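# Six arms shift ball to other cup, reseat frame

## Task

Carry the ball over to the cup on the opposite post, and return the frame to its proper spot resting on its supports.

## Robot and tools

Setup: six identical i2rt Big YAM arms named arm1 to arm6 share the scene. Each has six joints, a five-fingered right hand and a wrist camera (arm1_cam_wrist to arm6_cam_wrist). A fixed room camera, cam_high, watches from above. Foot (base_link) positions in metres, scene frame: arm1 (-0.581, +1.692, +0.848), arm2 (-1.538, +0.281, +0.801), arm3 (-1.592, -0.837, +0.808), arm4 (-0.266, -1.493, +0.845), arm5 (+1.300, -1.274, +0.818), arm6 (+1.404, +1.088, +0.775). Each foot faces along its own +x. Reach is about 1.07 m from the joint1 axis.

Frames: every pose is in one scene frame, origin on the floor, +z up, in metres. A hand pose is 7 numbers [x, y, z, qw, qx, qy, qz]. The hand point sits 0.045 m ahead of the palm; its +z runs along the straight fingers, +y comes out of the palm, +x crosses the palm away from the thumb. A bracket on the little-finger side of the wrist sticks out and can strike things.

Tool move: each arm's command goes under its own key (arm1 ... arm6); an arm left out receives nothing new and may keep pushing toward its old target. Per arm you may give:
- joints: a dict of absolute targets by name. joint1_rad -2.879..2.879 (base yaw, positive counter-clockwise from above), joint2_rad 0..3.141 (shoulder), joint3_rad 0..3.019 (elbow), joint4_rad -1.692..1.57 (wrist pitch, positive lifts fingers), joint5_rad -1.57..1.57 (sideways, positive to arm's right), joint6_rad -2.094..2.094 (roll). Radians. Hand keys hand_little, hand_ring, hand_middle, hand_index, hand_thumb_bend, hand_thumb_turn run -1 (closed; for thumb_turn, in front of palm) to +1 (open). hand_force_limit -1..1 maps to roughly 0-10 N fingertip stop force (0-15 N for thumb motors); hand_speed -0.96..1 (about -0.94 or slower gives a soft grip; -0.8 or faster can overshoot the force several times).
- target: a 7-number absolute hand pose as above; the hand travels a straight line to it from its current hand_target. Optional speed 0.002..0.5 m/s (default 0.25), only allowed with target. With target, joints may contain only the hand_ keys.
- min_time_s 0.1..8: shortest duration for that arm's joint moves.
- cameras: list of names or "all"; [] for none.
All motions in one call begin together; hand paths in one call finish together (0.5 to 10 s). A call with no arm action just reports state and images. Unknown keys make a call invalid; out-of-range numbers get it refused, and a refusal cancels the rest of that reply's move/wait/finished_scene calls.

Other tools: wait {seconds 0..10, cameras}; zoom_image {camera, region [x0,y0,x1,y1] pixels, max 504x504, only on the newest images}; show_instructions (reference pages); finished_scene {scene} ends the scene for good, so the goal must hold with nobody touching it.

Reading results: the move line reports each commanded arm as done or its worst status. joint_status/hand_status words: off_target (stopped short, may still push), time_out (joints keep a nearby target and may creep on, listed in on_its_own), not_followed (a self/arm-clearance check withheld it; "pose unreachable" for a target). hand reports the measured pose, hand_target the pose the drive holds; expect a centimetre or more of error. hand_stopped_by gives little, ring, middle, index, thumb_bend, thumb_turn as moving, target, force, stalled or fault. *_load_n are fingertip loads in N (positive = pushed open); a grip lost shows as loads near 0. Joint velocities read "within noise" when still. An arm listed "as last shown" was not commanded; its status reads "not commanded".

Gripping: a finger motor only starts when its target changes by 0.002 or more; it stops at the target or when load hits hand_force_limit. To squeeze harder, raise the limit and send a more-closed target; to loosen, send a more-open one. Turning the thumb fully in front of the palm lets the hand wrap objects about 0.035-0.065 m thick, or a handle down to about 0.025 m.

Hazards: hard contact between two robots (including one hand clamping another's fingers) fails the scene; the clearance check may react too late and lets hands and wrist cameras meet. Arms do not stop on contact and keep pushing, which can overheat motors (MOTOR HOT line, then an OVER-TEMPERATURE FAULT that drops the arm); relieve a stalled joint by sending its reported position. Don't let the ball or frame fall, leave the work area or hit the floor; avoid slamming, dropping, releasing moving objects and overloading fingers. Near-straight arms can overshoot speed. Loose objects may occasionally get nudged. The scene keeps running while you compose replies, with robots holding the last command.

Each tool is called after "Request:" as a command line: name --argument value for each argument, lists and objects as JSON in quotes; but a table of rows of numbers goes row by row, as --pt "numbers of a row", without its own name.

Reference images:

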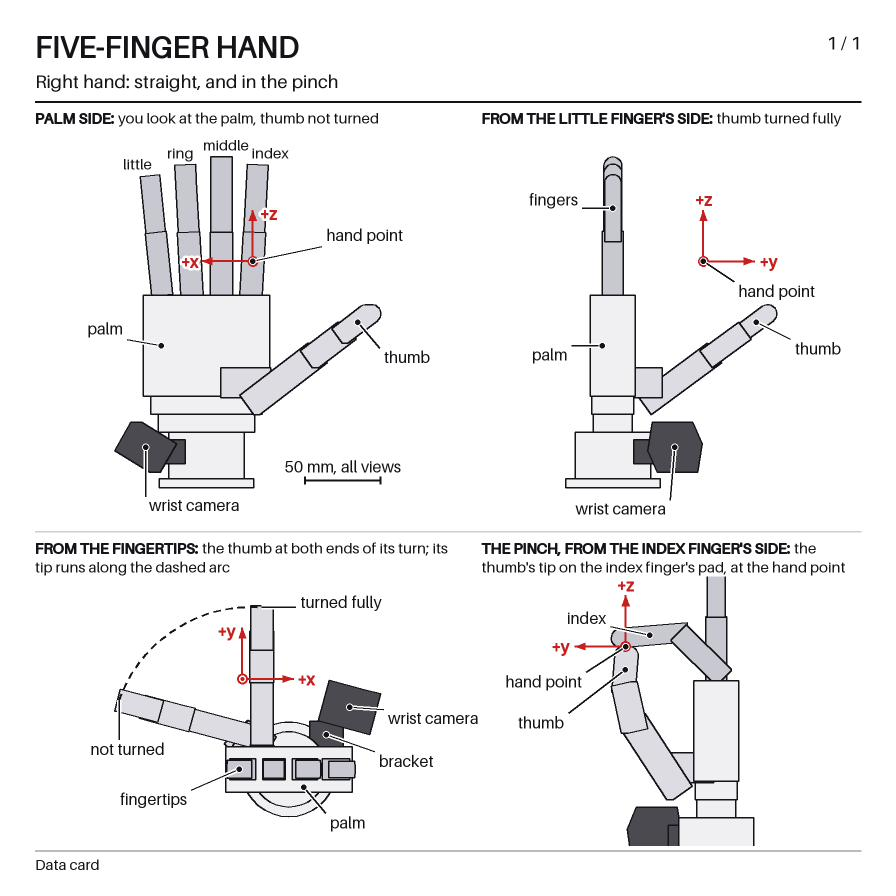

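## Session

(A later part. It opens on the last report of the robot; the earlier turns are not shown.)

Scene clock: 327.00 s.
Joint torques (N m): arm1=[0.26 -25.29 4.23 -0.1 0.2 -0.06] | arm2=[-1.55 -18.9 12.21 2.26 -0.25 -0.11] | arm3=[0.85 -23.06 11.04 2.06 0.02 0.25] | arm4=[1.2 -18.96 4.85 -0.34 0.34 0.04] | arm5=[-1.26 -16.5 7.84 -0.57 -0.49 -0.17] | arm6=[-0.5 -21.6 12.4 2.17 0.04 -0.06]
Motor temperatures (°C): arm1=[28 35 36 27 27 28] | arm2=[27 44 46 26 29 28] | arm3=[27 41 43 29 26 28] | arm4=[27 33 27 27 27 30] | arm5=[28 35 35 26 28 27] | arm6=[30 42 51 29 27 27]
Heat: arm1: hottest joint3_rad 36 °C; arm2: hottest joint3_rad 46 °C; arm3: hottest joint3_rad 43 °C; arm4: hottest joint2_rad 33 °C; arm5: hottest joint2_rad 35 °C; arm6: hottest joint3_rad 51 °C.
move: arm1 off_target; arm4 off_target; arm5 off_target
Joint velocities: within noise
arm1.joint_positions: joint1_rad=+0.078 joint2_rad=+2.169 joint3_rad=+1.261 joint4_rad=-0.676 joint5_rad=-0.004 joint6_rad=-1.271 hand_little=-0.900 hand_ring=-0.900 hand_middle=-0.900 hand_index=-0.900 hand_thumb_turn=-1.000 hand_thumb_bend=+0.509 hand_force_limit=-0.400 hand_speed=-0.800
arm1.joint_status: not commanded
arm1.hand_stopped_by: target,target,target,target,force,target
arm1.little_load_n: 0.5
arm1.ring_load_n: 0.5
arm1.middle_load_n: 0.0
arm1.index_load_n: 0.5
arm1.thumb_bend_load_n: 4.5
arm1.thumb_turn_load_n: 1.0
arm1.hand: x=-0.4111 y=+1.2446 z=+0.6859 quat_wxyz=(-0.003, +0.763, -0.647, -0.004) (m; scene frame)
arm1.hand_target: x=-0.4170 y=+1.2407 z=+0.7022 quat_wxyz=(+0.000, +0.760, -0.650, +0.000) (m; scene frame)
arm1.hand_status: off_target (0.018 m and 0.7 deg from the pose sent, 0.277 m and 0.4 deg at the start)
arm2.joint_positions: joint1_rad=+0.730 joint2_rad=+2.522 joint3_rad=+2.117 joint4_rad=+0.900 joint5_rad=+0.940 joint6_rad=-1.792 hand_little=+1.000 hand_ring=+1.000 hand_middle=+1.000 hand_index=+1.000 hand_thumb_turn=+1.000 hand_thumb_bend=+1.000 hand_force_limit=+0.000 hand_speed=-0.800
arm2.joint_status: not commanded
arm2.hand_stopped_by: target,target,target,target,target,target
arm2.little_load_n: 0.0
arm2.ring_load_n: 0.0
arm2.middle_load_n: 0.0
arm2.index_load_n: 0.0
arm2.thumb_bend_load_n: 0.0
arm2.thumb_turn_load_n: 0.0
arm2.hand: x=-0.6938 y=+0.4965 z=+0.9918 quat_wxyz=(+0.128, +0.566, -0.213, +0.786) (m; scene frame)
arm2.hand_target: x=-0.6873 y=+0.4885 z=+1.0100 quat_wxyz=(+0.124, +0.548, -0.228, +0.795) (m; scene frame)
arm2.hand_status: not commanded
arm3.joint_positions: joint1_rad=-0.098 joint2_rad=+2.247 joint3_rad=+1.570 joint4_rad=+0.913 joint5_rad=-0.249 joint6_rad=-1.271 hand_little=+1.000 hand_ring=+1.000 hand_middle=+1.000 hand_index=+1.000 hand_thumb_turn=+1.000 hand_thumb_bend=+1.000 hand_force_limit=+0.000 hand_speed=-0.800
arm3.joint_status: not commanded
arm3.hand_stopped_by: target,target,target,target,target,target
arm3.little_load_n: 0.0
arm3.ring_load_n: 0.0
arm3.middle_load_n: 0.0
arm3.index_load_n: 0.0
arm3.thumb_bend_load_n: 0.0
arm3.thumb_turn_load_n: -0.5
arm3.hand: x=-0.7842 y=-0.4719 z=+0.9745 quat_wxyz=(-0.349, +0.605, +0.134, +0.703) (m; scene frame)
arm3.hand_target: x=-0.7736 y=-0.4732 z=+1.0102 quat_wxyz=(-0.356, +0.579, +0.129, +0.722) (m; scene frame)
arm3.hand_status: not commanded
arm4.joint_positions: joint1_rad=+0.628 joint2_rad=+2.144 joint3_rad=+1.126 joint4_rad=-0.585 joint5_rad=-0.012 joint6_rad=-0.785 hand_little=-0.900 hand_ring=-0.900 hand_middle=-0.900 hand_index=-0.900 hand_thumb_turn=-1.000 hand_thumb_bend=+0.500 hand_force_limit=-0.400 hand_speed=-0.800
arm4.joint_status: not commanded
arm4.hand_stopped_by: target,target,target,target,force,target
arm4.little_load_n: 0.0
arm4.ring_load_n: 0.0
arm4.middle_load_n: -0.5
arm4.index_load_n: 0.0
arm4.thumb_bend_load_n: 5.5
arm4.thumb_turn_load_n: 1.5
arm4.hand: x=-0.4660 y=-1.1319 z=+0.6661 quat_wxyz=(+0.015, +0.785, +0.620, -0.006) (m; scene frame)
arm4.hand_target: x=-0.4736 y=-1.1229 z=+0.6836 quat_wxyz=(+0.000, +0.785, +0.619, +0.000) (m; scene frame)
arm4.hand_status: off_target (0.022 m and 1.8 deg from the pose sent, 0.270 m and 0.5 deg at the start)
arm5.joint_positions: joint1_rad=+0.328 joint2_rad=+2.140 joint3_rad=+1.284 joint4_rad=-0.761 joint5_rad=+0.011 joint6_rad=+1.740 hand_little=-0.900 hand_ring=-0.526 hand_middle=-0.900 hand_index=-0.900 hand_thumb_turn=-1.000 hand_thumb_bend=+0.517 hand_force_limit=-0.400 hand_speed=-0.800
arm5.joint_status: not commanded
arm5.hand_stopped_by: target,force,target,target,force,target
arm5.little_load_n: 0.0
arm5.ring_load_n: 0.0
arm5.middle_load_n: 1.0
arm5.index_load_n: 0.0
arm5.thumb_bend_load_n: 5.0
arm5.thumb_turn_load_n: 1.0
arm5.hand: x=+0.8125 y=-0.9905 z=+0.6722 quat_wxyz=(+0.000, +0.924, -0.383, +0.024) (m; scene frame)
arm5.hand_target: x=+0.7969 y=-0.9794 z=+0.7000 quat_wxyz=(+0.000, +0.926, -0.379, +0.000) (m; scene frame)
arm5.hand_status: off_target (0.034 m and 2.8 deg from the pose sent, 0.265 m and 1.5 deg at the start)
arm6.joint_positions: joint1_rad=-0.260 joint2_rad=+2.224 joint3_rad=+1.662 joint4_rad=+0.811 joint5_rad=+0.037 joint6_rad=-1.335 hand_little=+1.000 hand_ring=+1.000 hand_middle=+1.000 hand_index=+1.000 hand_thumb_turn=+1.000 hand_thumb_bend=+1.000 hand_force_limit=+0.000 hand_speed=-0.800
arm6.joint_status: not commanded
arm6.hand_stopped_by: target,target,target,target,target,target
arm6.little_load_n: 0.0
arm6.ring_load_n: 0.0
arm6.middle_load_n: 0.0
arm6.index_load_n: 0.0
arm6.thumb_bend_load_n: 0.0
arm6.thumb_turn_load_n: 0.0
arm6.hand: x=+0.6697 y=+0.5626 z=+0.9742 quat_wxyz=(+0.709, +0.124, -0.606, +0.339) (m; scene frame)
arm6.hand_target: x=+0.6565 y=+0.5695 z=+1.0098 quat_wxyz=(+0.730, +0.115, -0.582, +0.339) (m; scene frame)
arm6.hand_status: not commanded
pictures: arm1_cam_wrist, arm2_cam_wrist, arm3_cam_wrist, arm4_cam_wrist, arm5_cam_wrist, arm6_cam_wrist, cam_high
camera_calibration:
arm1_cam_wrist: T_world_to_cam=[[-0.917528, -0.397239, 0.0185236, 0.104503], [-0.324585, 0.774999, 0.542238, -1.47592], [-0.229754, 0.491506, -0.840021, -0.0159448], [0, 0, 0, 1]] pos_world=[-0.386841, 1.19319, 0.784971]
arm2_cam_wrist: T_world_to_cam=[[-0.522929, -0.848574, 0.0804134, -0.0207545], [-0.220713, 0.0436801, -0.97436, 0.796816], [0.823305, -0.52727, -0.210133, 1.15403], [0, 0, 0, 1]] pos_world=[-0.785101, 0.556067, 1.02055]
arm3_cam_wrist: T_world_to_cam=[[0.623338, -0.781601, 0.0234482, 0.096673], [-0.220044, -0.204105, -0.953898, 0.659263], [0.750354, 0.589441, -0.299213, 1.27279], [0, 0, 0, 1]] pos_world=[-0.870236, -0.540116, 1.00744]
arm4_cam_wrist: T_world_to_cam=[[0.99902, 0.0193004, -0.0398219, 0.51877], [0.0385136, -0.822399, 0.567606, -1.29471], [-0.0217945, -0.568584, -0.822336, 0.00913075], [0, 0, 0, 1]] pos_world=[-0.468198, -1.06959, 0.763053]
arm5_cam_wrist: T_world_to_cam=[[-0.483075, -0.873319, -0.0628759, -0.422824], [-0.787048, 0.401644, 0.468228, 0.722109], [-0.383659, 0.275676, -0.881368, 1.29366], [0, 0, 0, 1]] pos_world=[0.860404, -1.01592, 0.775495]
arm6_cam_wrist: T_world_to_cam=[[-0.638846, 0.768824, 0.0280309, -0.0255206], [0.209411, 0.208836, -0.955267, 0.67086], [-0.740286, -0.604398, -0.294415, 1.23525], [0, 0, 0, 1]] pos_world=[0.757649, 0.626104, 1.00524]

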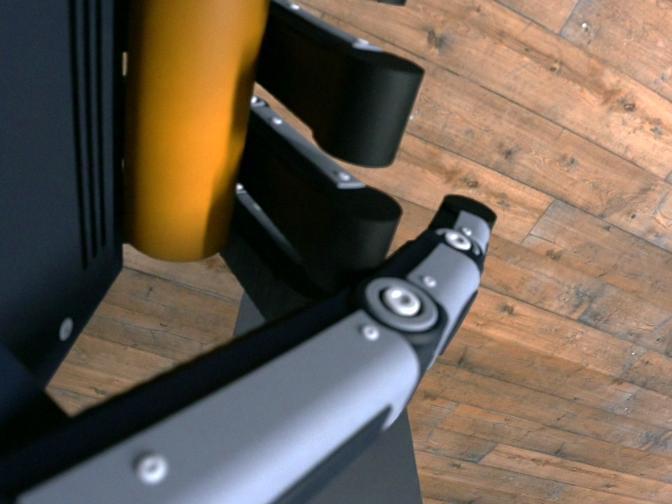

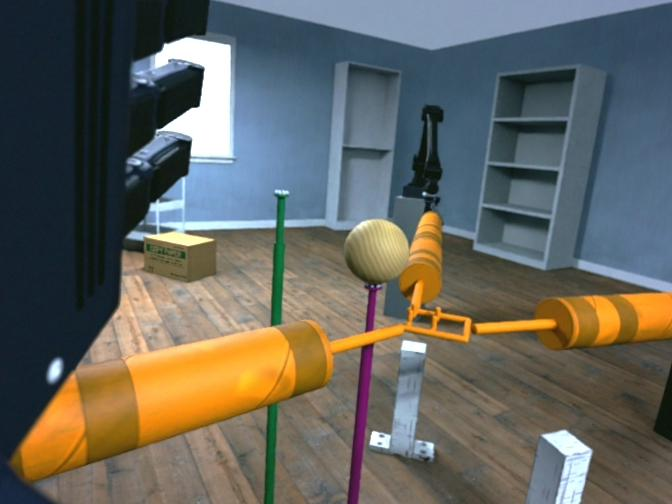

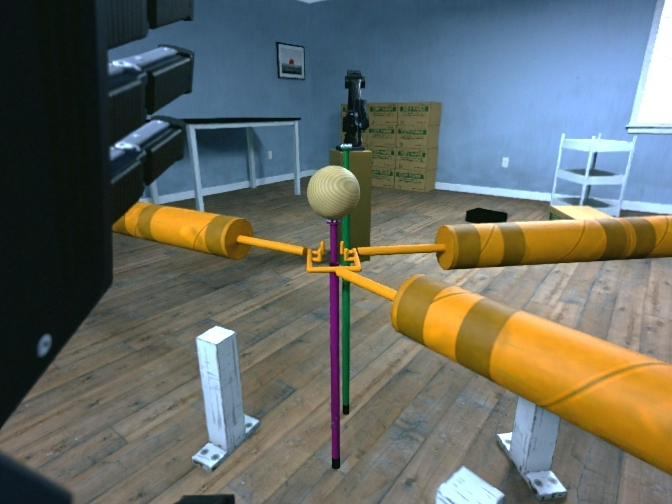

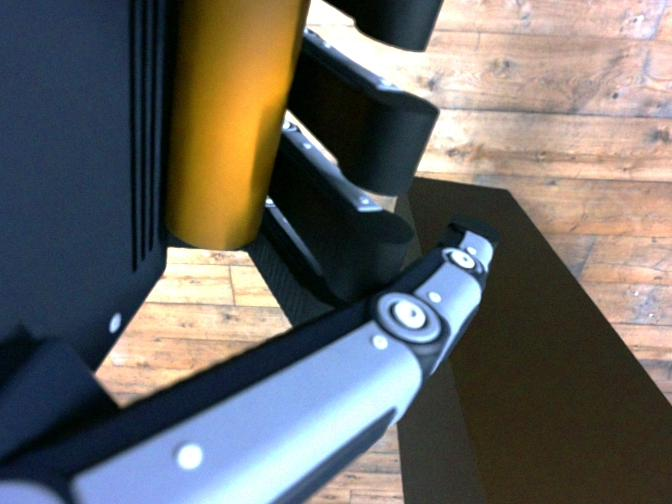

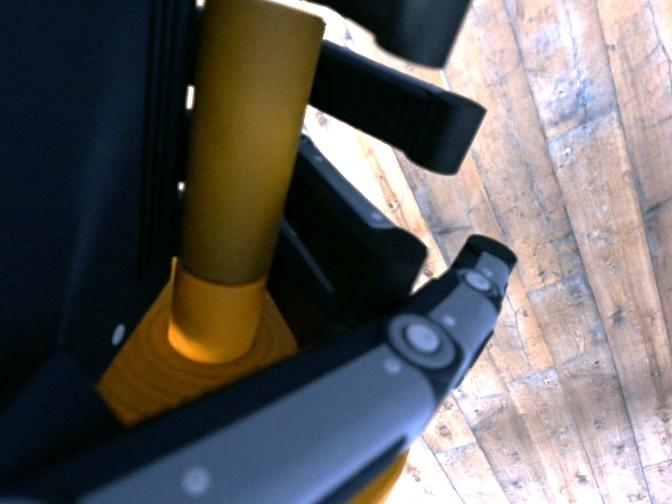

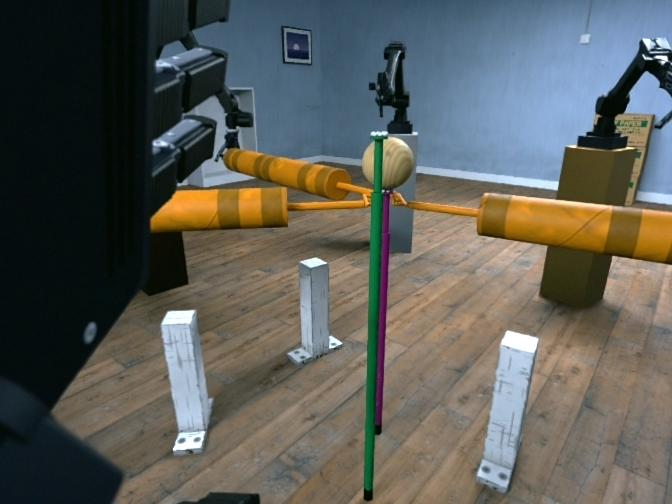

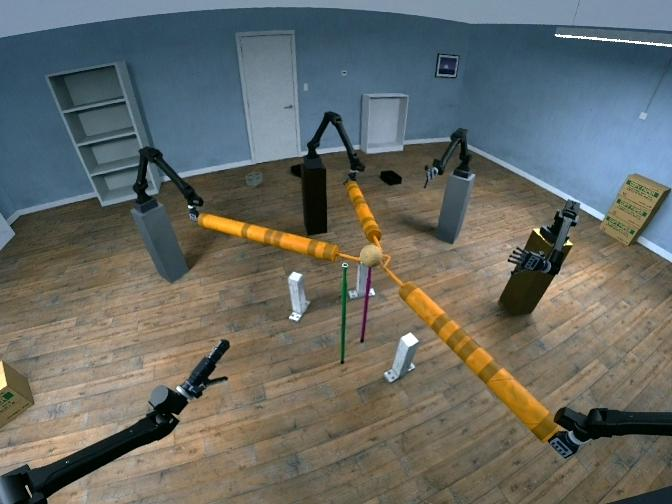

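Request:
move --arm1 '{"target": [-0.3556, 1.2775, 0.697, 0, 0.7604, -0.6494, 0], "speed": 0.05}' --arm4 '{"target": [-0.4155, -1.0861, 0.686, -0.008, 0.7853, 0.6191, 0.003], "speed": 0.05}' --arm5 '{"target": [0.863, -0.9426, 0.712, 0, 0.9255, -0.3786, -0.015], "speed": 0.05}' --cameras '["arm2_cam_wrist", "arm3_cam_wrist", "arm6_cam_wrist"]'

Request:
zoom_image --camera "arm2_cam_wrist" --region '[300, 200, 460, 360]'

Request:
zoom_image --camera "arm3_cam_wrist" --region '[250, 150, 410, 310]'

Scene clock: 347.27 s.
Joint torques (N m): arm1=[2.49 -24.53 4.33 0.4 0.15 0.19] | arm2=[-1.73 -19.37 12.25 2.25 -0.24 -0.11] | arm3=[-0.15 -23.3 11.11 1.84 0.02 0.22] | arm4=[0.44 -19.43 5.11 0.14 0.08 -0.11] | arm5=[-1.67 -15.85 5.94 0.21 -0.34 -0.17] | arm6=[0.38 -21.36 12.37 2.1 0.03 -0.05]
Motor temperatures (°C): arm1=[28 36 36 27 27 28] | arm2=[27 44 46 26 29 28] | arm3=[27 41 43 29 26 28] | arm4=[27 33 27 27 27 30] | arm5=[28 35 36 26 28 27] | arm6=[30 42 51 29 27 27]
Heat: arm1: hottest joint2_rad 36 °C; arm2: hottest joint3_rad 46 °C; arm3: hottest joint3_rad 43 °C; arm4: hottest joint2_rad 33 °C; arm5: hottest joint3_rad 36 °C; arm6: hottest joint3_rad 51 °C.
move: arm1 off_target; arm4 off_target; arm5 off_target
Joint velocities: arm1=[-0.015 -0.015 0.012 -0.002 -0.037 0.168] | arm2=[within noise] | arm3=[within noise] | arm4=[within noise] | arm5=[within noise] | arm6=[within noise]
arm1.joint_positions: joint1_rad=+0.188 joint2_rad=+2.169 joint3_rad=+1.253 joint4_rad=-0.676 joint5_rad=-0.004 joint6_rad=-1.162 hand_little=-0.900 hand_ring=-0.900 hand_middle=-0.900 hand_index=-0.900 hand_thumb_turn=-1.000 hand_thumb_bend=+0.509 hand_force_limit=-0.400 hand_speed=-0.800
arm1.joint_status: not commanded
arm1.hand_stopped_by: target,target,target,target,force,target
arm1.little_load_n: 0.0
arm1.ring_load_n: 0.0
arm1.middle_load_n: 0.0
arm1.index_load_n: 0.5
arm1.thumb_bend_load_n: 4.5
arm1.thumb_turn_load_n: 1.0
arm1.hand: x=-0.3635 y=+1.2765 z=+0.6846 quat_wxyz=(-0.003, +0.763, -0.647, -0.008) (m; scene frame)
arm1.hand_target: x=-0.3557 y=+1.2775 z=+0.6967 quat_wxyz=(+0.000, +0.761, -0.649, +0.000) (m; scene frame)
arm1.hand_status: off_target (0.015 m and 1.0 deg from the pose sent, 0.065 m and 0.7 deg at the start)
arm2, arm3, arm6: as last shown
arm3.thumb_turn_load_n: 0.0
arm4.joint_positions: joint1_rad=+0.500 joint2_rad=+2.144 joint3_rad=+1.124 joint4_rad=-0.585 joint5_rad=-0.002 joint6_rad=-0.906 hand_little=-0.900 hand_ring=-0.900 hand_middle=-0.900 hand_index=-0.900 hand_thumb_turn=-1.000 hand_thumb_bend=+0.500 hand_force_limit=-0.400 hand_speed=-0.800
arm4.joint_status: not commanded
arm4.hand_stopped_by: target,target,target,target,force,target
arm4.little_load_n: 0.5
arm4.ring_load_n: 0.5
arm4.middle_load_n: -0.5
arm4.index_load_n: 0.0
arm4.thumb_bend_load_n: 5.5
arm4.thumb_turn_load_n: 1.5
arm4.hand: x=-0.4105 y=-1.1040 z=+0.6660 quat_wxyz=(+0.016, +0.786, +0.617, -0.004) (m; scene frame)
arm4.hand_target: x=-0.4153 y=-1.0866 z=+0.6857 quat_wxyz=(-0.008, +0.785, +0.619, +0.003) (m; scene frame)
arm4.hand_status: off_target (0.027 m and 2.8 deg from the pose sent, 0.071 m and 2.8 deg at the start)
arm5.joint_positions: joint1_rad=+0.194 joint2_rad=+2.060 joint3_rad=+1.186 joint4_rad=-0.718 joint5_rad=-0.004 joint6_rad=+1.601 hand_little=-0.900 hand_ring=-0.526 hand_middle=-0.900 hand_index=-0.900 hand_thumb_turn=-1.000 hand_thumb_bend=+0.517 hand_force_limit=-0.400 hand_speed=-0.800
arm5.joint_status: not commanded
arm5.hand_stopped_by: target,force,target,target,force,target
arm5.little_load_n: 0.0
arm5.ring_load_n: 0.5
arm5.middle_load_n: 0.5
arm5.index_load_n: 1.0
arm5.thumb_bend_load_n: 5.0
arm5.thumb_turn_load_n: 1.0
arm5.hand: x=+0.8714 y=-0.9542 z=+0.6890 quat_wxyz=(+0.006, +0.925, -0.381, +0.010) (m; scene frame)
arm5.hand_target: x=+0.8632 y=-0.9428 z=+0.7117 quat_wxyz=(+0.000, +0.925, -0.379, -0.015) (m; scene frame)
arm5.hand_status: off_target (0.027 m and 2.9 deg from the pose sent, 0.080 m and 4.5 deg at the start)
pictures: arm2_cam_wrist, arm3_cam_wrist, arm6_cam_wrist
camera_calibration:
arm2_cam_wrist: T_world_to_cam=[[-0.522929, -0.848574, 0.0804134, -0.0207545], [-0.220713, 0.0436801, -0.97436, 0.796816], [0.823305, -0.52727, -0.210133, 1.15403], [0, 0, 0, 1]] pos_world=[-0.785101, 0.556067, 1.02055]
arm3_cam_wrist: T_world_to_cam=[[0.623338, -0.781601, 0.0234482, 0.096673], [-0.220044, -0.204105, -0.953898, 0.659263], [0.750354, 0.589441, -0.299213, 1.27279], [0, 0, 0, 1]] pos_world=[-0.870236, -0.540116, 1.00744]
arm6_cam_wrist: T_world_to_cam=[[-0.638846, 0.768824, 0.0280309, -0.0255206], [0.209411, 0.208836, -0.955267, 0.67086], [-0.740286, -0.604398, -0.294415, 1.23525], [0, 0, 0, 1]] pos_world=[0.757649, 0.626104, 1.00524]

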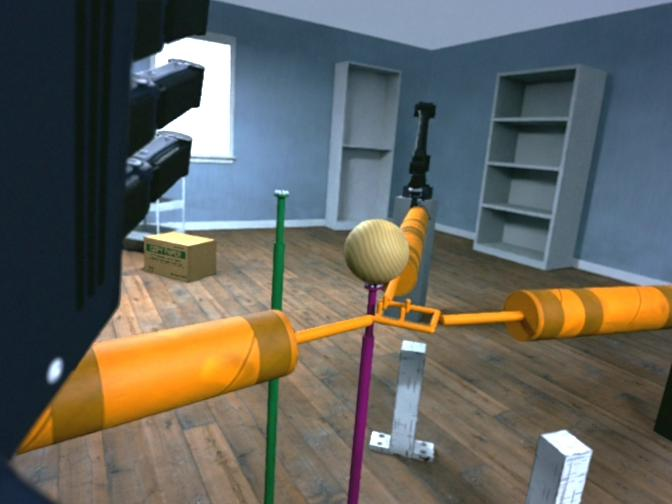

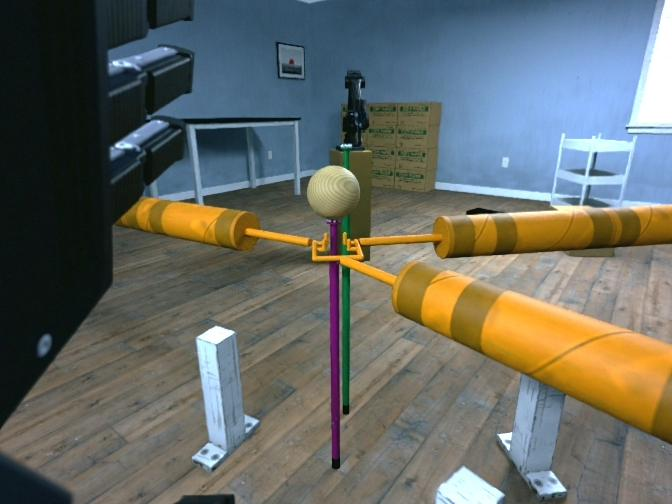

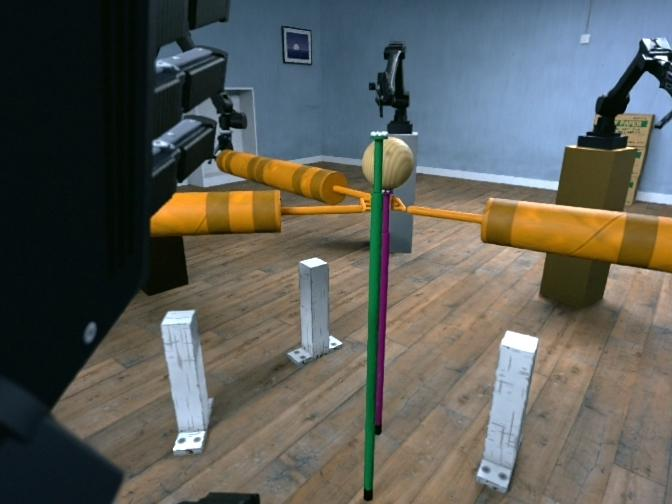

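Scaled by 3.150 from the camera's 672x504 image, which has a finer 960x720 frame.

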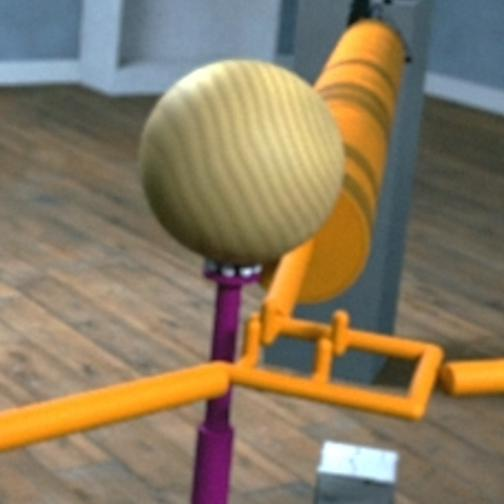

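Scaled by 3.150 from the camera's 672x504 image, which has a finer 960x720 frame.

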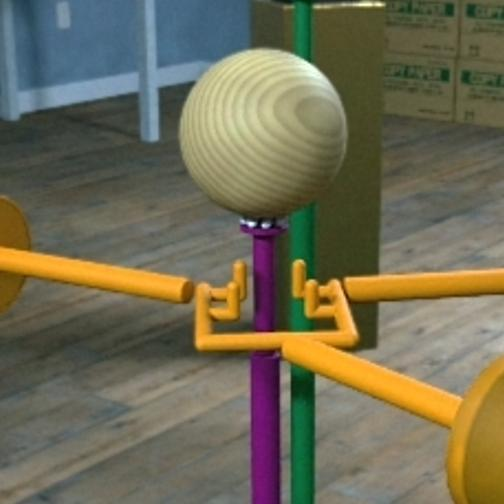

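Request:
move --arm1 '{"target": [-0.3275, 1.310, 0.697, 0, 0.7604, -0.6494, 0], "speed": 0.05}' --arm4 '{"target": [-0.3870, -1.0535, 0.686, -0.008, 0.7853, 0.6191, 0.003], "speed": 0.05}' --arm5 '{"target": [0.8915, -0.910, 0.711, 0, 0.9255, -0.3786, -0.015], "speed": 0.05}' --cameras '["arm2_cam_wrist", "arm3_cam_wrist", "arm6_cam_wrist"]'

Request:
zoom_image --camera "arm2_cam_wrist" --region '[300, 200, 460, 360]'

Request:
zoom_image --camera "arm3_cam_wrist" --region '[250, 150, 410, 310]'

Scene clock: 373.10 s.
Joint torques (N m): arm1=[2.43 -25.05 3.55 0.44 0.06 0.23] | arm2=[-1.67 -19.19 12.18 2.26 -0.24 -0.11] | arm3=[-0.85 -23 10.99 1.92 0.03 0.21] | arm4=[0.03 -17.08 7.51 -0.29 0.02 -0.08] | arm5=[-1.67 -15.21 6.94 -0.01 -0.36 -0.14] | arm6=[0.32 -21.13 12.57 2.03 0.07 -0.12]
Motor temperatures (°C): arm1=[28 36 36 27 27 28] | arm2=[27 44 46 26 29 28] | arm3=[27 41 43 29 26 28] | arm4=[27 33 28 27 27 30] | arm5=[27 35 36 26 28 27] | arm6=[30 42 51 29 27 27]
Heat: arm1: hottest joint2_rad 36 °C; arm2: hottest joint3_rad 46 °C; arm3: hottest joint3_rad 43 °C; arm4: hottest joint2_rad 33 °C; arm5: hottest joint3_rad 36 °C; arm6: hottest joint3_rad 51 °C.
move: arm1 off_target; arm4 off_target; arm5 off_target
Joint velocities: within noise
arm1.joint_positions: joint1_rad=+0.265 joint2_rad=+2.163 joint3_rad=+1.227 joint4_rad=-0.660 joint5_rad=-0.001 joint6_rad=-1.083 hand_little=-0.900 hand_ring=-0.900 hand_middle=-0.900 hand_index=-0.900 hand_thumb_turn=-1.000 hand_thumb_bend=+0.509 hand_force_limit=-0.400 hand_speed=-0.800
arm1.joint_status: not commanded
arm1.hand_stopped_by: target,target,target,target,force,target
arm1.little_load_n: 0.0
arm1.ring_load_n: 0.0
arm1.middle_load_n: 0.0
arm1.index_load_n: 0.5
arm1.thumb_bend_load_n: 4.5
arm1.thumb_turn_load_n: 1.0
arm1.hand: x=-0.3363 y=+1.3064 z=+0.6820 quat_wxyz=(-0.002, +0.762, -0.647, -0.010) (m; scene frame)
arm1.hand_target: x=-0.3277 y=+1.3099 z=+0.6965 quat_wxyz=(+0.000, +0.760, -0.649, +0.000) (m; scene frame)
arm1.hand_status: off_target (0.018 m and 1.2 deg from the pose sent, 0.051 m and 1.0 deg at the start)
arm2, arm3, arm6: as last shown
arm4.joint_positions: joint1_rad=+0.423 joint2_rad=+2.144 joint3_rad=+1.163 joint4_rad=-0.610 joint5_rad=-0.002 joint6_rad=-0.985 hand_little=-0.900 hand_ring=-0.900 hand_middle=-0.900 hand_index=-0.900 hand_thumb_turn=-1.000 hand_thumb_bend=+0.500 hand_force_limit=-0.400 hand_speed=-0.800
arm4.joint_status: not commanded
arm4.hand_stopped_by: target,target,target,target,force,target
arm4.little_load_n: 1.5
arm4.ring_load_n: 0.5
arm4.middle_load_n: -1.0
arm4.index_load_n: 0.0
arm4.thumb_bend_load_n: 5.0
arm4.thumb_turn_load_n: 1.5
arm4.hand: x=-0.3821 y=-1.0746 z=+0.6732 quat_wxyz=(+0.008, +0.786, +0.618, -0.002) (m; scene frame)
arm4.hand_target: x=-0.3868 y=-1.0539 z=+0.6862 quat_wxyz=(-0.008, +0.785, +0.619, +0.003) (m; scene frame)
arm4.hand_status: off_target (0.025 m and 2.0 deg from the pose sent, 0.059 m and 2.8 deg at the start)
arm5.joint_positions: joint1_rad=+0.110 joint2_rad=+2.060 joint3_rad=+1.186 joint4_rad=-0.717 joint5_rad=-0.006 joint6_rad=+1.514 hand_little=-0.900 hand_ring=-0.526 hand_middle=-0.900 hand_index=-0.900 hand_thumb_turn=-1.000 hand_thumb_bend=+0.517 hand_force_limit=-0.400 hand_speed=-0.800
arm5.joint_status: not commanded
arm5.hand_stopped_by: target,force,target,target,force,target
arm5.little_load_n: 0.0
arm5.ring_load_n: 0.5
arm5.middle_load_n: 1.0
arm5.index_load_n: 0.5
arm5.thumb_bend_load_n: 5.0
arm5.thumb_turn_load_n: 1.0
arm5.hand: x=+0.9009 y=-0.9248 z=+0.6893 quat_wxyz=(+0.007, +0.925, -0.380, +0.008) (m; scene frame)
arm5.hand_target: x=+0.8918 y=-0.9103 z=+0.7109 quat_wxyz=(+0.000, +0.925, -0.379, -0.015) (m; scene frame)
arm5.hand_status: off_target (0.028 m and 2.8 deg from the pose sent, 0.053 m and 2.9 deg at the start)
pictures: arm2_cam_wrist, arm3_cam_wrist, arm6_cam_wrist
camera_calibration:
arm2_cam_wrist: T_world_to_cam=[[-0.522929, -0.848574, 0.0804134, -0.0207545], [-0.220713, 0.0436801, -0.97436, 0.796816], [0.823305, -0.52727, -0.210133, 1.15403], [0, 0, 0, 1]] pos_world=[-0.785101, 0.556067, 1.02055]
arm3_cam_wrist: T_world_to_cam=[[0.623338, -0.781601, 0.0234482, 0.096673], [-0.220044, -0.204105, -0.953898, 0.659263], [0.750354, 0.589441, -0.299213, 1.27279], [0, 0, 0, 1]] pos_world=[-0.870236, -0.540116, 1.00744]
arm6_cam_wrist: T_world_to_cam=[[-0.638846, 0.768824, 0.0280309, -0.0255206], [0.209411, 0.208836, -0.955267, 0.67086], [-0.740286, -0.604398, -0.294415, 1.23525], [0, 0, 0, 1]] pos_world=[0.757649, 0.626104, 1.00524]

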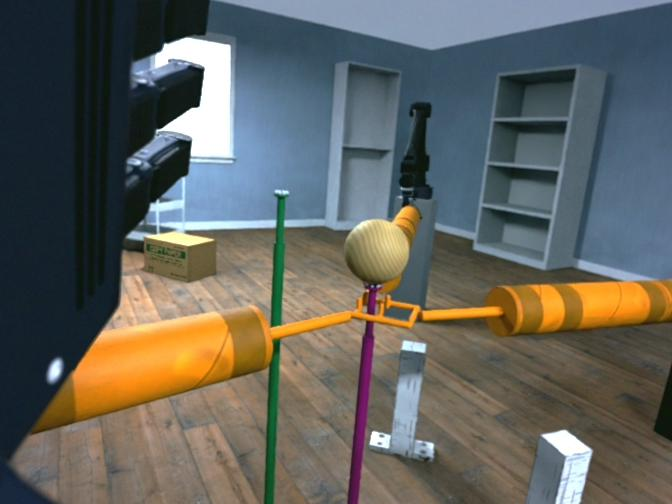

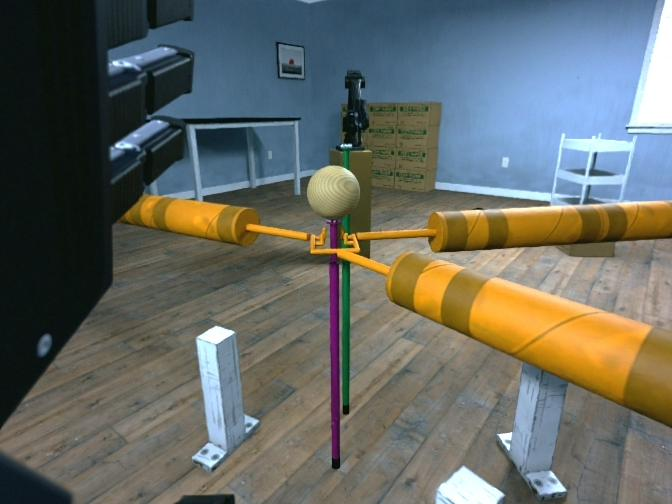

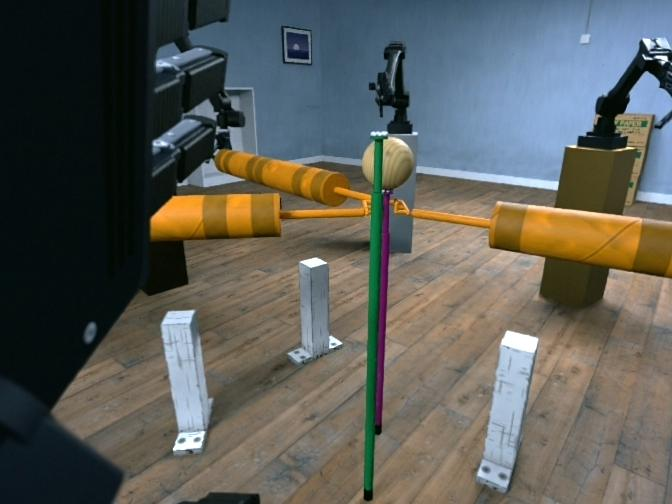

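Scaled by 3.150 from the camera's 672x504 image, which has a finer 960x720 frame.

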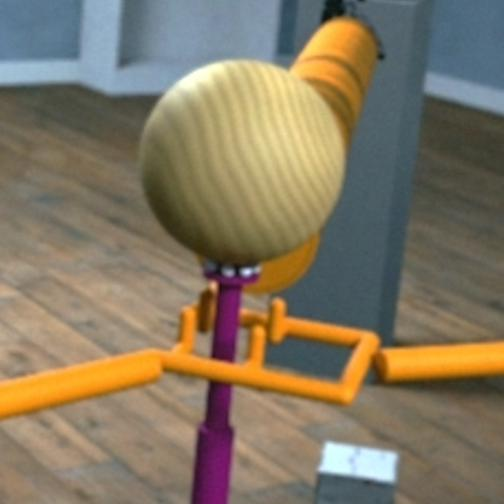

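Scaled by 3.150 from the camera's 672x504 image, which has a finer 960x720 frame.

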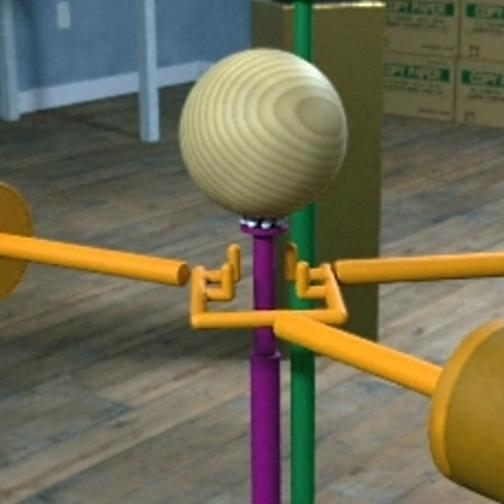

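Request:
move --arm1 '{"target": [-0.3255, 1.309, 0.756, -0.003, 0.7604, -0.6494, 0.008], "speed": 0.04}' --arm4 '{"target": [-0.3862, -1.051, 0.739, -0.012, 0.7853, 0.6191, 0.003], "speed": 0.04}' --arm5 '{"target": [0.8915, -0.9075, 0.765, -0.005, 0.9255, -0.3786, -0.018], "speed": 0.04}' --cameras '["arm2_cam_wrist", "arm3_cam_wrist"]'

Request:
zoom_image --camera "arm2_cam_wrist" --region '[300, 200, 460, 360]'

Request:
zoom_image --camera "arm3_cam_wrist" --region '[250, 150, 410, 310]'

Scene clock: 399.40 s.
Joint torques (N m): arm1=[2.26 -25.93 4.9 -0.5 0 0.19] | arm2=[-1.73 -18.96 12.16 2.19 -0.26 -0.11] | arm3=[0.21 -23 11.22 2.03 0 0.23] | arm4=[-0.15 -19.84 7.91 -0.88 -0.09 -0.09] | arm5=[-1.67 -15.56 8.91 -0.72 -0.23 -0.14] | arm6=[0.15 -21.66 12.41 2.33 0.06 -0.09]
Motor temperatures (°C): arm1=[28 38 35 27 27 28] | arm2=[27 45 46 26 29 28] | arm3=[27 41 43 29 26 28] | arm4=[27 33 29 27 27 30] | arm5=[27 35 36 26 28 27] | arm6=[30 42 51 29 27 27]
Heat: arm1: hottest joint2_rad 38 °C; arm2: hottest joint3_rad 46 °C; arm3: hottest joint3_rad 43 °C; arm4: hottest joint2_rad 33 °C; arm5: hottest joint3_rad 36 °C; arm6: hottest joint3_rad 51 °C.
move: arm1 off_target; arm4 off_target; arm5 off_target
Joint velocities: within noise
arm1.joint_positions: joint1_rad=+0.265 joint2_rad=+2.059 joint3_rad=+1.218 joint4_rad=-0.738 joint5_rad=-0.008 joint6_rad=-1.081 hand_little=-0.900 hand_ring=-0.900 hand_middle=-0.900 hand_index=-0.900 hand_thumb_turn=-1.000 hand_thumb_bend=+0.509 hand_force_limit=-0.400 hand_speed=-0.800
arm1.joint_status: not commanded
arm1.hand_stopped_by: target,target,target,target,force,target
arm1.little_load_n: 1.0
arm1.ring_load_n: 0.5
arm1.middle_load_n: 0.0
arm1.index_load_n: 0.0
arm1.thumb_bend_load_n: 4.5
arm1.thumb_turn_load_n: 1.0
arm1.hand: x=-0.3340 y=+1.3058 z=+0.7297 quat_wxyz=(-0.004, +0.762, -0.648, -0.002) (m; scene frame)
arm1.hand_target: x=-0.3259 y=+1.3089 z=+0.7547 quat_wxyz=(-0.003, +0.760, -0.649, +0.008) (m; scene frame)
arm1.hand_status: off_target (0.028 m and 1.1 deg from the pose sent, 0.075 m and 2.1 deg at the start)
arm2, arm3, arm6: as last shown
arm4.joint_positions: joint1_rad=+0.422 joint2_rad=+2.072 joint3_rad=+1.166 joint4_rad=-0.700 joint5_rad=-0.002 joint6_rad=-0.990 hand_little=-0.900 hand_ring=-0.900 hand_middle=-0.900 hand_index=-0.900 hand_thumb_turn=-1.000 hand_thumb_bend=+0.500 hand_force_limit=-0.400 hand_speed=-0.800
arm4.joint_status: not commanded
arm4.hand_stopped_by: target,target,target,target,force,target
arm4.little_load_n: 0.0
arm4.ring_load_n: 0.0
arm4.middle_load_n: -0.5
arm4.index_load_n: 0.0
arm4.thumb_bend_load_n: 5.0
arm4.thumb_turn_load_n: 1.5
arm4.hand: x=-0.3806 y=-1.0763 z=+0.7091 quat_wxyz=(+0.016, +0.785, +0.619, -0.005) (m; scene frame)
arm4.hand_target: x=-0.3858 y=-1.0521 z=+0.7386 quat_wxyz=(-0.012, +0.785, +0.619, +0.003) (m; scene frame)
arm4.hand_status: off_target (0.040 m and 3.3 deg from the pose sent, 0.070 m and 2.4 deg at the start)
arm5.joint_positions: joint1_rad=+0.110 joint2_rad=+1.969 joint3_rad=+1.186 joint4_rad=-0.803 joint5_rad=-0.002 joint6_rad=+1.513 hand_little=-0.900 hand_ring=-0.526 hand_middle=-0.900 hand_index=-0.900 hand_thumb_turn=-1.000 hand_thumb_bend=+0.517 hand_force_limit=-0.400 hand_speed=-0.800
arm5.joint_status: not commanded
arm5.hand_stopped_by: target,force,target,target,force,target
arm5.little_load_n: 0.0
arm5.ring_load_n: 0.0
arm5.middle_load_n: 0.5
arm5.index_load_n: 1.0
arm5.thumb_bend_load_n: 5.0
arm5.thumb_turn_load_n: 1.5
arm5.hand: x=+0.9026 y=-0.9256 z=+0.7329 quat_wxyz=(+0.005, +0.925, -0.379, +0.007) (m; scene frame)
arm5.hand_target: x=+0.8920 y=-0.9080 z=+0.7647 quat_wxyz=(-0.005, +0.925, -0.379, -0.018) (m; scene frame)
arm5.hand_status: off_target (0.038 m and 3.1 deg from the pose sent, 0.078 m and 3.3 deg at the start)
pictures: arm2_cam_wrist, arm3_cam_wrist
camera_calibration:
arm2_cam_wrist: T_world_to_cam=[[-0.522929, -0.848574, 0.0804134, -0.0207545], [-0.220713, 0.0436801, -0.97436, 0.796816], [0.823305, -0.52727, -0.210133, 1.15403], [0, 0, 0, 1]] pos_world=[-0.785101, 0.556067, 1.02055]
arm3_cam_wrist: T_world_to_cam=[[0.623338, -0.781601, 0.0234482, 0.096673], [-0.220044, -0.204105, -0.953898, 0.659263], [0.750354, 0.589441, -0.299213, 1.27279], [0, 0, 0, 1]] pos_world=[-0.870236, -0.540116, 1.00744]

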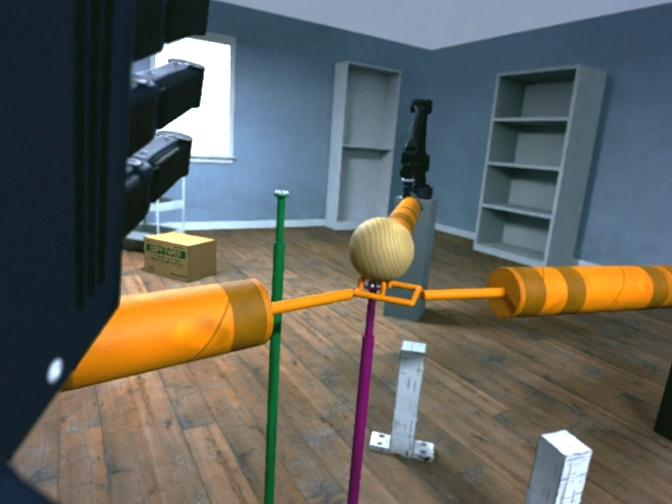

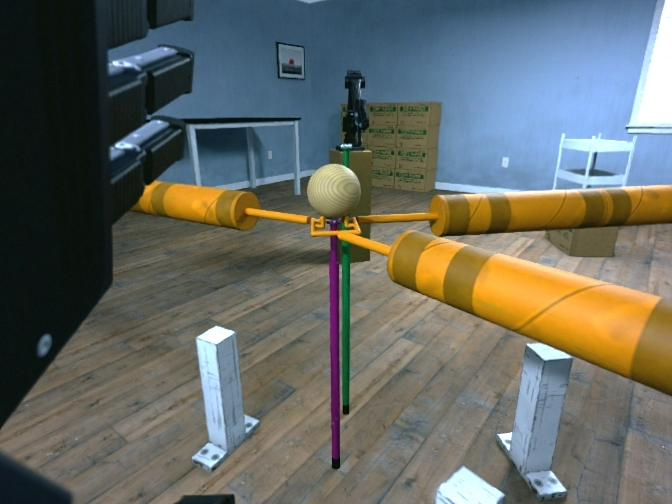

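Scaled by 3.150 from the camera's 672x504 image, which has a finer 960x720 frame.

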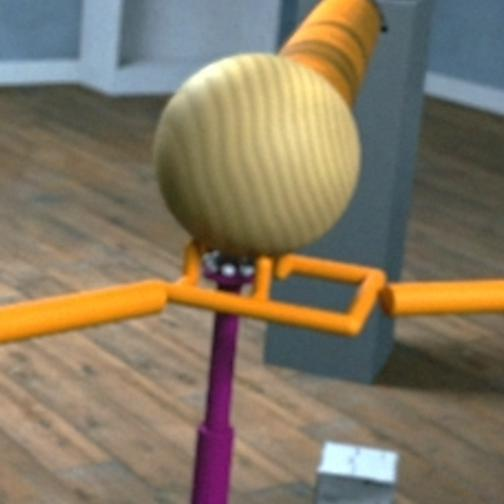

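Scaled by 3.150 from the camera's 672x504 image, which has a finer 960x720 frame.

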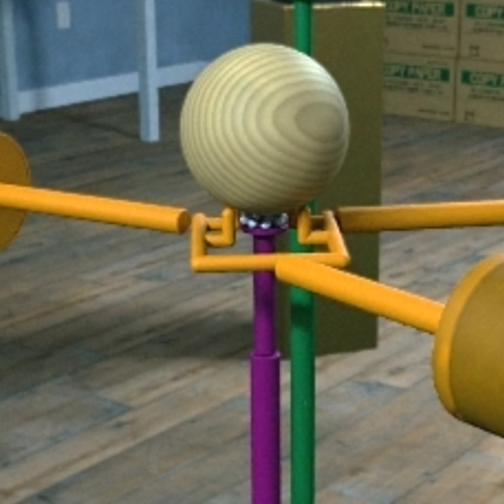

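Request:
move --arm1 '{"target": [-0.3245, 1.307, 0.823, -0.005, 0.7604, -0.6494, 0.012], "speed": 0.05}' --arm4 '{"target": [-0.3862, -1.050, 0.812, -0.018, 0.7853, 0.6191, 0.004], "speed": 0.05}' --arm5 '{"target": [0.8905, -0.907, 0.832, -0.005, 0.9255, -0.3786, -0.022], "speed": 0.05}' --cameras '["arm1_cam_wrist", "arm2_cam_wrist", "arm3_cam_wrist", "arm4_cam_wrist", "arm5_cam_wrist"]'

Request:
zoom_image --camera "arm2_cam_wrist" --region '[300, 160, 460, 320]'

Request:
zoom_image --camera "arm3_cam_wrist" --region '[250, 100, 410, 260]'

Scene clock: 424.13 s.
Joint torques (N m): arm1=[2.14 -24.47 8.24 -1.13 -0.16 0.16] | arm2=[-1.73 -19.19 12.15 2.29 -0.23 -0.13] | arm3=[-0.26 -22.77 10.96 1.85 -0.06 0.23] | arm4=[-0.03 -18.9 9.46 -0.88 -0.07 -0.08] | arm5=[-1.49 -15.09 10.41 -0.88 -0.39 -0.14] | arm6=[-0.21 -21.07 12.46 2.18 0.06 -0.11]
Motor temperatures (°C): arm1=[28 38 36 28 27 28] | arm2=[27 45 46 26 29 28] | arm3=[27 42 43 29 26 28] | arm4=[27 35 29 27 26 30] | arm5=[27 35 36 26 28 27] | arm6=[30 42 51 29 27 27]
Heat: arm1: hottest joint2_rad 38 °C; arm2: hottest joint3_rad 46 °C; arm3: hottest joint3_rad 43 °C; arm4: hottest joint2_rad 35 °C; arm5: hottest joint3_rad 36 °C; arm6: hottest joint3_rad 51 °C.
move: arm1 off_target; arm4 off_target; arm5 off_target
Joint velocities: within noise
arm1.joint_positions: joint1_rad=+0.265 joint2_rad=+1.934 joint3_rad=+1.222 joint4_rad=-0.868 joint5_rad=-0.009 joint6_rad=-1.081 hand_little=-0.900 hand_ring=-0.900 hand_middle=-0.900 hand_index=-0.900 hand_thumb_turn=-1.000 hand_thumb_bend=+0.509 hand_force_limit=-0.400 hand_speed=-0.800
arm1.joint_status: not commanded
arm1.hand_stopped_by: target,target,target,target,force,target
arm1.little_load_n: 1.0
arm1.ring_load_n: 0.5
arm1.middle_load_n: 0.0
arm1.index_load_n: 0.0
arm1.thumb_bend_load_n: 4.5
arm1.thumb_turn_load_n: 1.0
arm1.hand: x=-0.3371 y=+1.3105 z=+0.7923 quat_wxyz=(-0.004, +0.762, -0.648, -0.002) (m; scene frame)
arm1.hand_target: x=-0.3251 y=+1.3073 z=+0.8220 quat_wxyz=(-0.005, +0.760, -0.649, +0.012) (m; scene frame)
arm1.hand_status: off_target (0.033 m and 1.6 deg from the pose sent, 0.094 m and 1.6 deg at the start)
arm2, arm3, arm6: as last shown
arm4.joint_positions: joint1_rad=+0.420 joint2_rad=+1.934 joint3_rad=+1.186 joint4_rad=-0.848 joint5_rad=-0.004 joint6_rad=-0.994 hand_little=-0.900 hand_ring=-0.900 hand_middle=-0.900 hand_index=-0.900 hand_thumb_turn=-1.000 hand_thumb_bend=+0.500 hand_force_limit=-0.400 hand_speed=-0.800
arm4.joint_status: not commanded
arm4.hand_stopped_by: target,target,target,target,force,target
arm4.little_load_n: 1.5
arm4.ring_load_n: 0.5
arm4.middle_load_n: -1.0
arm4.index_load_n: 0.0
arm4.thumb_bend_load_n: 5.0
arm4.thumb_turn_load_n: 1.5
arm4.hand: x=-0.3819 y=-1.0726 z=+0.7795 quat_wxyz=(+0.011, +0.784, +0.621, -0.005) (m; scene frame)
arm4.hand_target: x=-0.3857 y=-1.0512 z=+0.8115 quat_wxyz=(-0.018, +0.785, +0.619, +0.004) (m; scene frame)
arm4.hand_status: off_target (0.040 m and 3.4 deg from the pose sent, 0.106 m and 4.0 deg at the start)
arm5.joint_positions: joint1_rad=+0.107 joint2_rad=+1.862 joint3_rad=+1.227 joint4_rad=-0.945 joint5_rad=-0.002 joint6_rad=+1.513 hand_little=-0.900 hand_ring=-0.526 hand_middle=-0.900 hand_index=-0.900 hand_thumb_turn=-1.000 hand_thumb_bend=+0.517 hand_force_limit=-0.400 hand_speed=-0.800
arm5.joint_status: not commanded
arm5.hand_stopped_by: target,force,target,target,force,target
arm5.little_load_n: 0.0
arm5.ring_load_n: 0.0
arm5.middle_load_n: 0.5
arm5.index_load_n: 2.0
arm5.thumb_bend_load_n: 5.0
arm5.thumb_turn_load_n: 1.0
arm5.hand: x=+0.9016 y=-0.9224 z=+0.7967 quat_wxyz=(+0.003, +0.925, -0.380, +0.004) (m; scene frame)
arm5.hand_target: x=+0.8913 y=-0.9077 z=+0.8316 quat_wxyz=(-0.005, +0.925, -0.379, -0.022) (m; scene frame)
arm5.hand_status: off_target (0.040 m and 3.2 deg from the pose sent, 0.102 m and 3.5 deg at the start)
pictures: arm1_cam_wrist, arm2_cam_wrist, arm3_cam_wrist, arm4_cam_wrist, arm5_cam_wrist
camera_calibration:
arm1_cam_wrist: T_world_to_cam=[[-0.918493, -0.395169, 0.0145853, 0.196656], [-0.32523, 0.775886, 0.54058, -1.56076], [-0.224937, 0.491775, -0.841166, 0.0601801], [0, 0, 0, 1]] pos_world=[-0.313443, 1.25909, 0.891468]
arm2_cam_wrist: T_world_to_cam=[[-0.522929, -0.848574, 0.0804134, -0.0207545], [-0.220713, 0.0436801, -0.97436, 0.796816], [0.823305, -0.52727, -0.210133, 1.15403], [0, 0, 0, 1]] pos_world=[-0.785101, 0.556067, 1.02055]
arm3_cam_wrist: T_world_to_cam=[[0.623338, -0.781601, 0.0234482, 0.096673], [-0.220044, -0.204105, -0.953898, 0.659263], [0.750354, 0.589441, -0.299213, 1.27279], [0, 0, 0, 1]] pos_world=[-0.870236, -0.540116, 1.00744]
arm4_cam_wrist: T_world_to_cam=[[0.998868, 0.0220503, -0.0421451, 0.44282], [0.0419126, -0.826964, 0.560691, -1.31172], [-0.0224891, -0.561823, -0.826952, 0.148512], [0, 0, 0, 1]] pos_world=[-0.384001, -1.01107, 0.876946]
arm5_cam_wrist: T_world_to_cam=[[-0.480628, -0.875381, -0.0520135, -0.325253], [-0.770453, 0.393203, 0.50179, 0.657095], [-0.418805, 0.281248, -0.863424, 1.44124], [0, 0, 0, 1]] pos_world=[0.953533, -0.948437, 0.897757]

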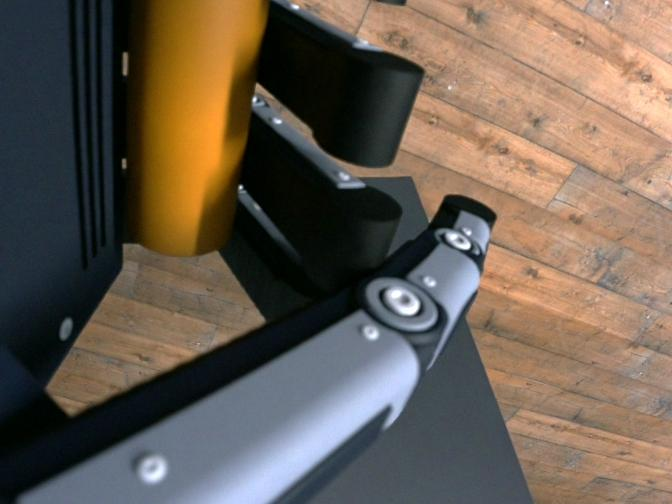

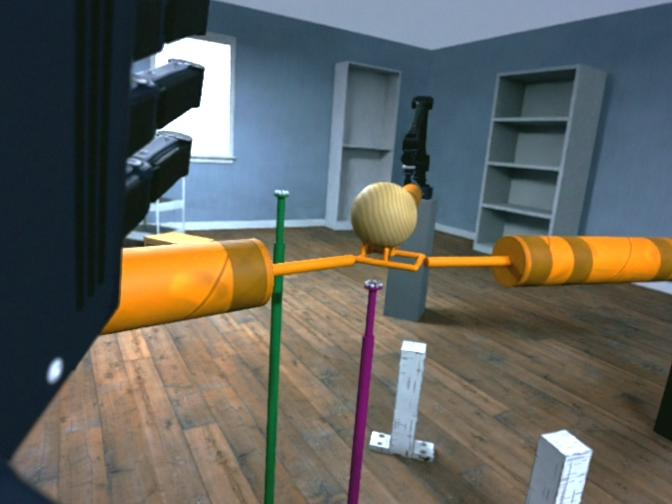

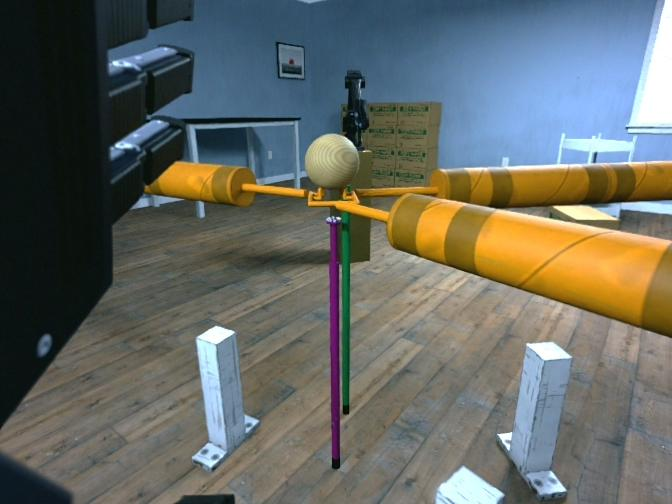

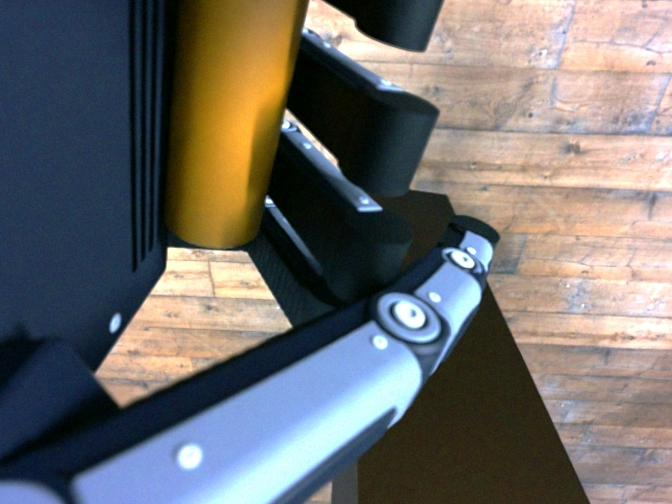

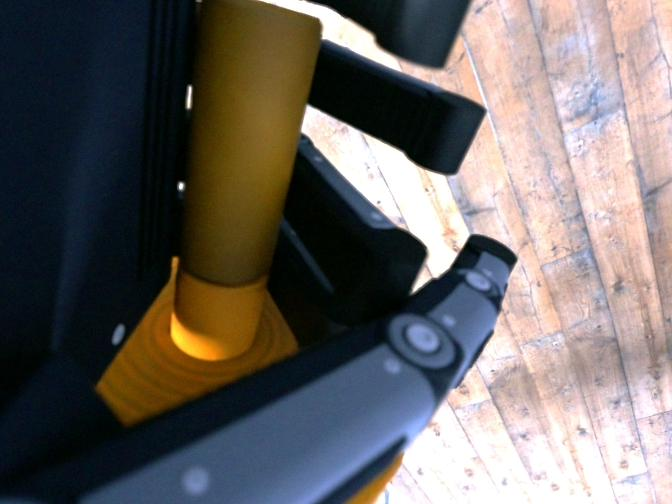

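Scaled by 3.150 from the camera's 672x504 image, which has a finer 960x720 frame.

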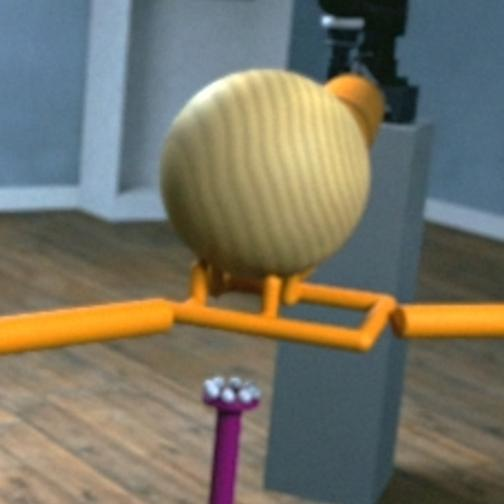

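Scaled by 3.150 from the camera's 672x504 image, which has a finer 960x720 frame.

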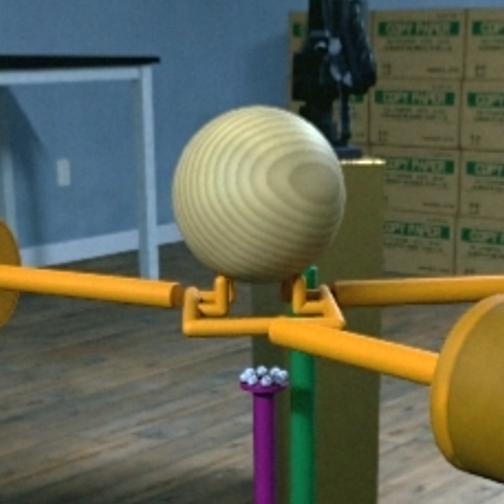

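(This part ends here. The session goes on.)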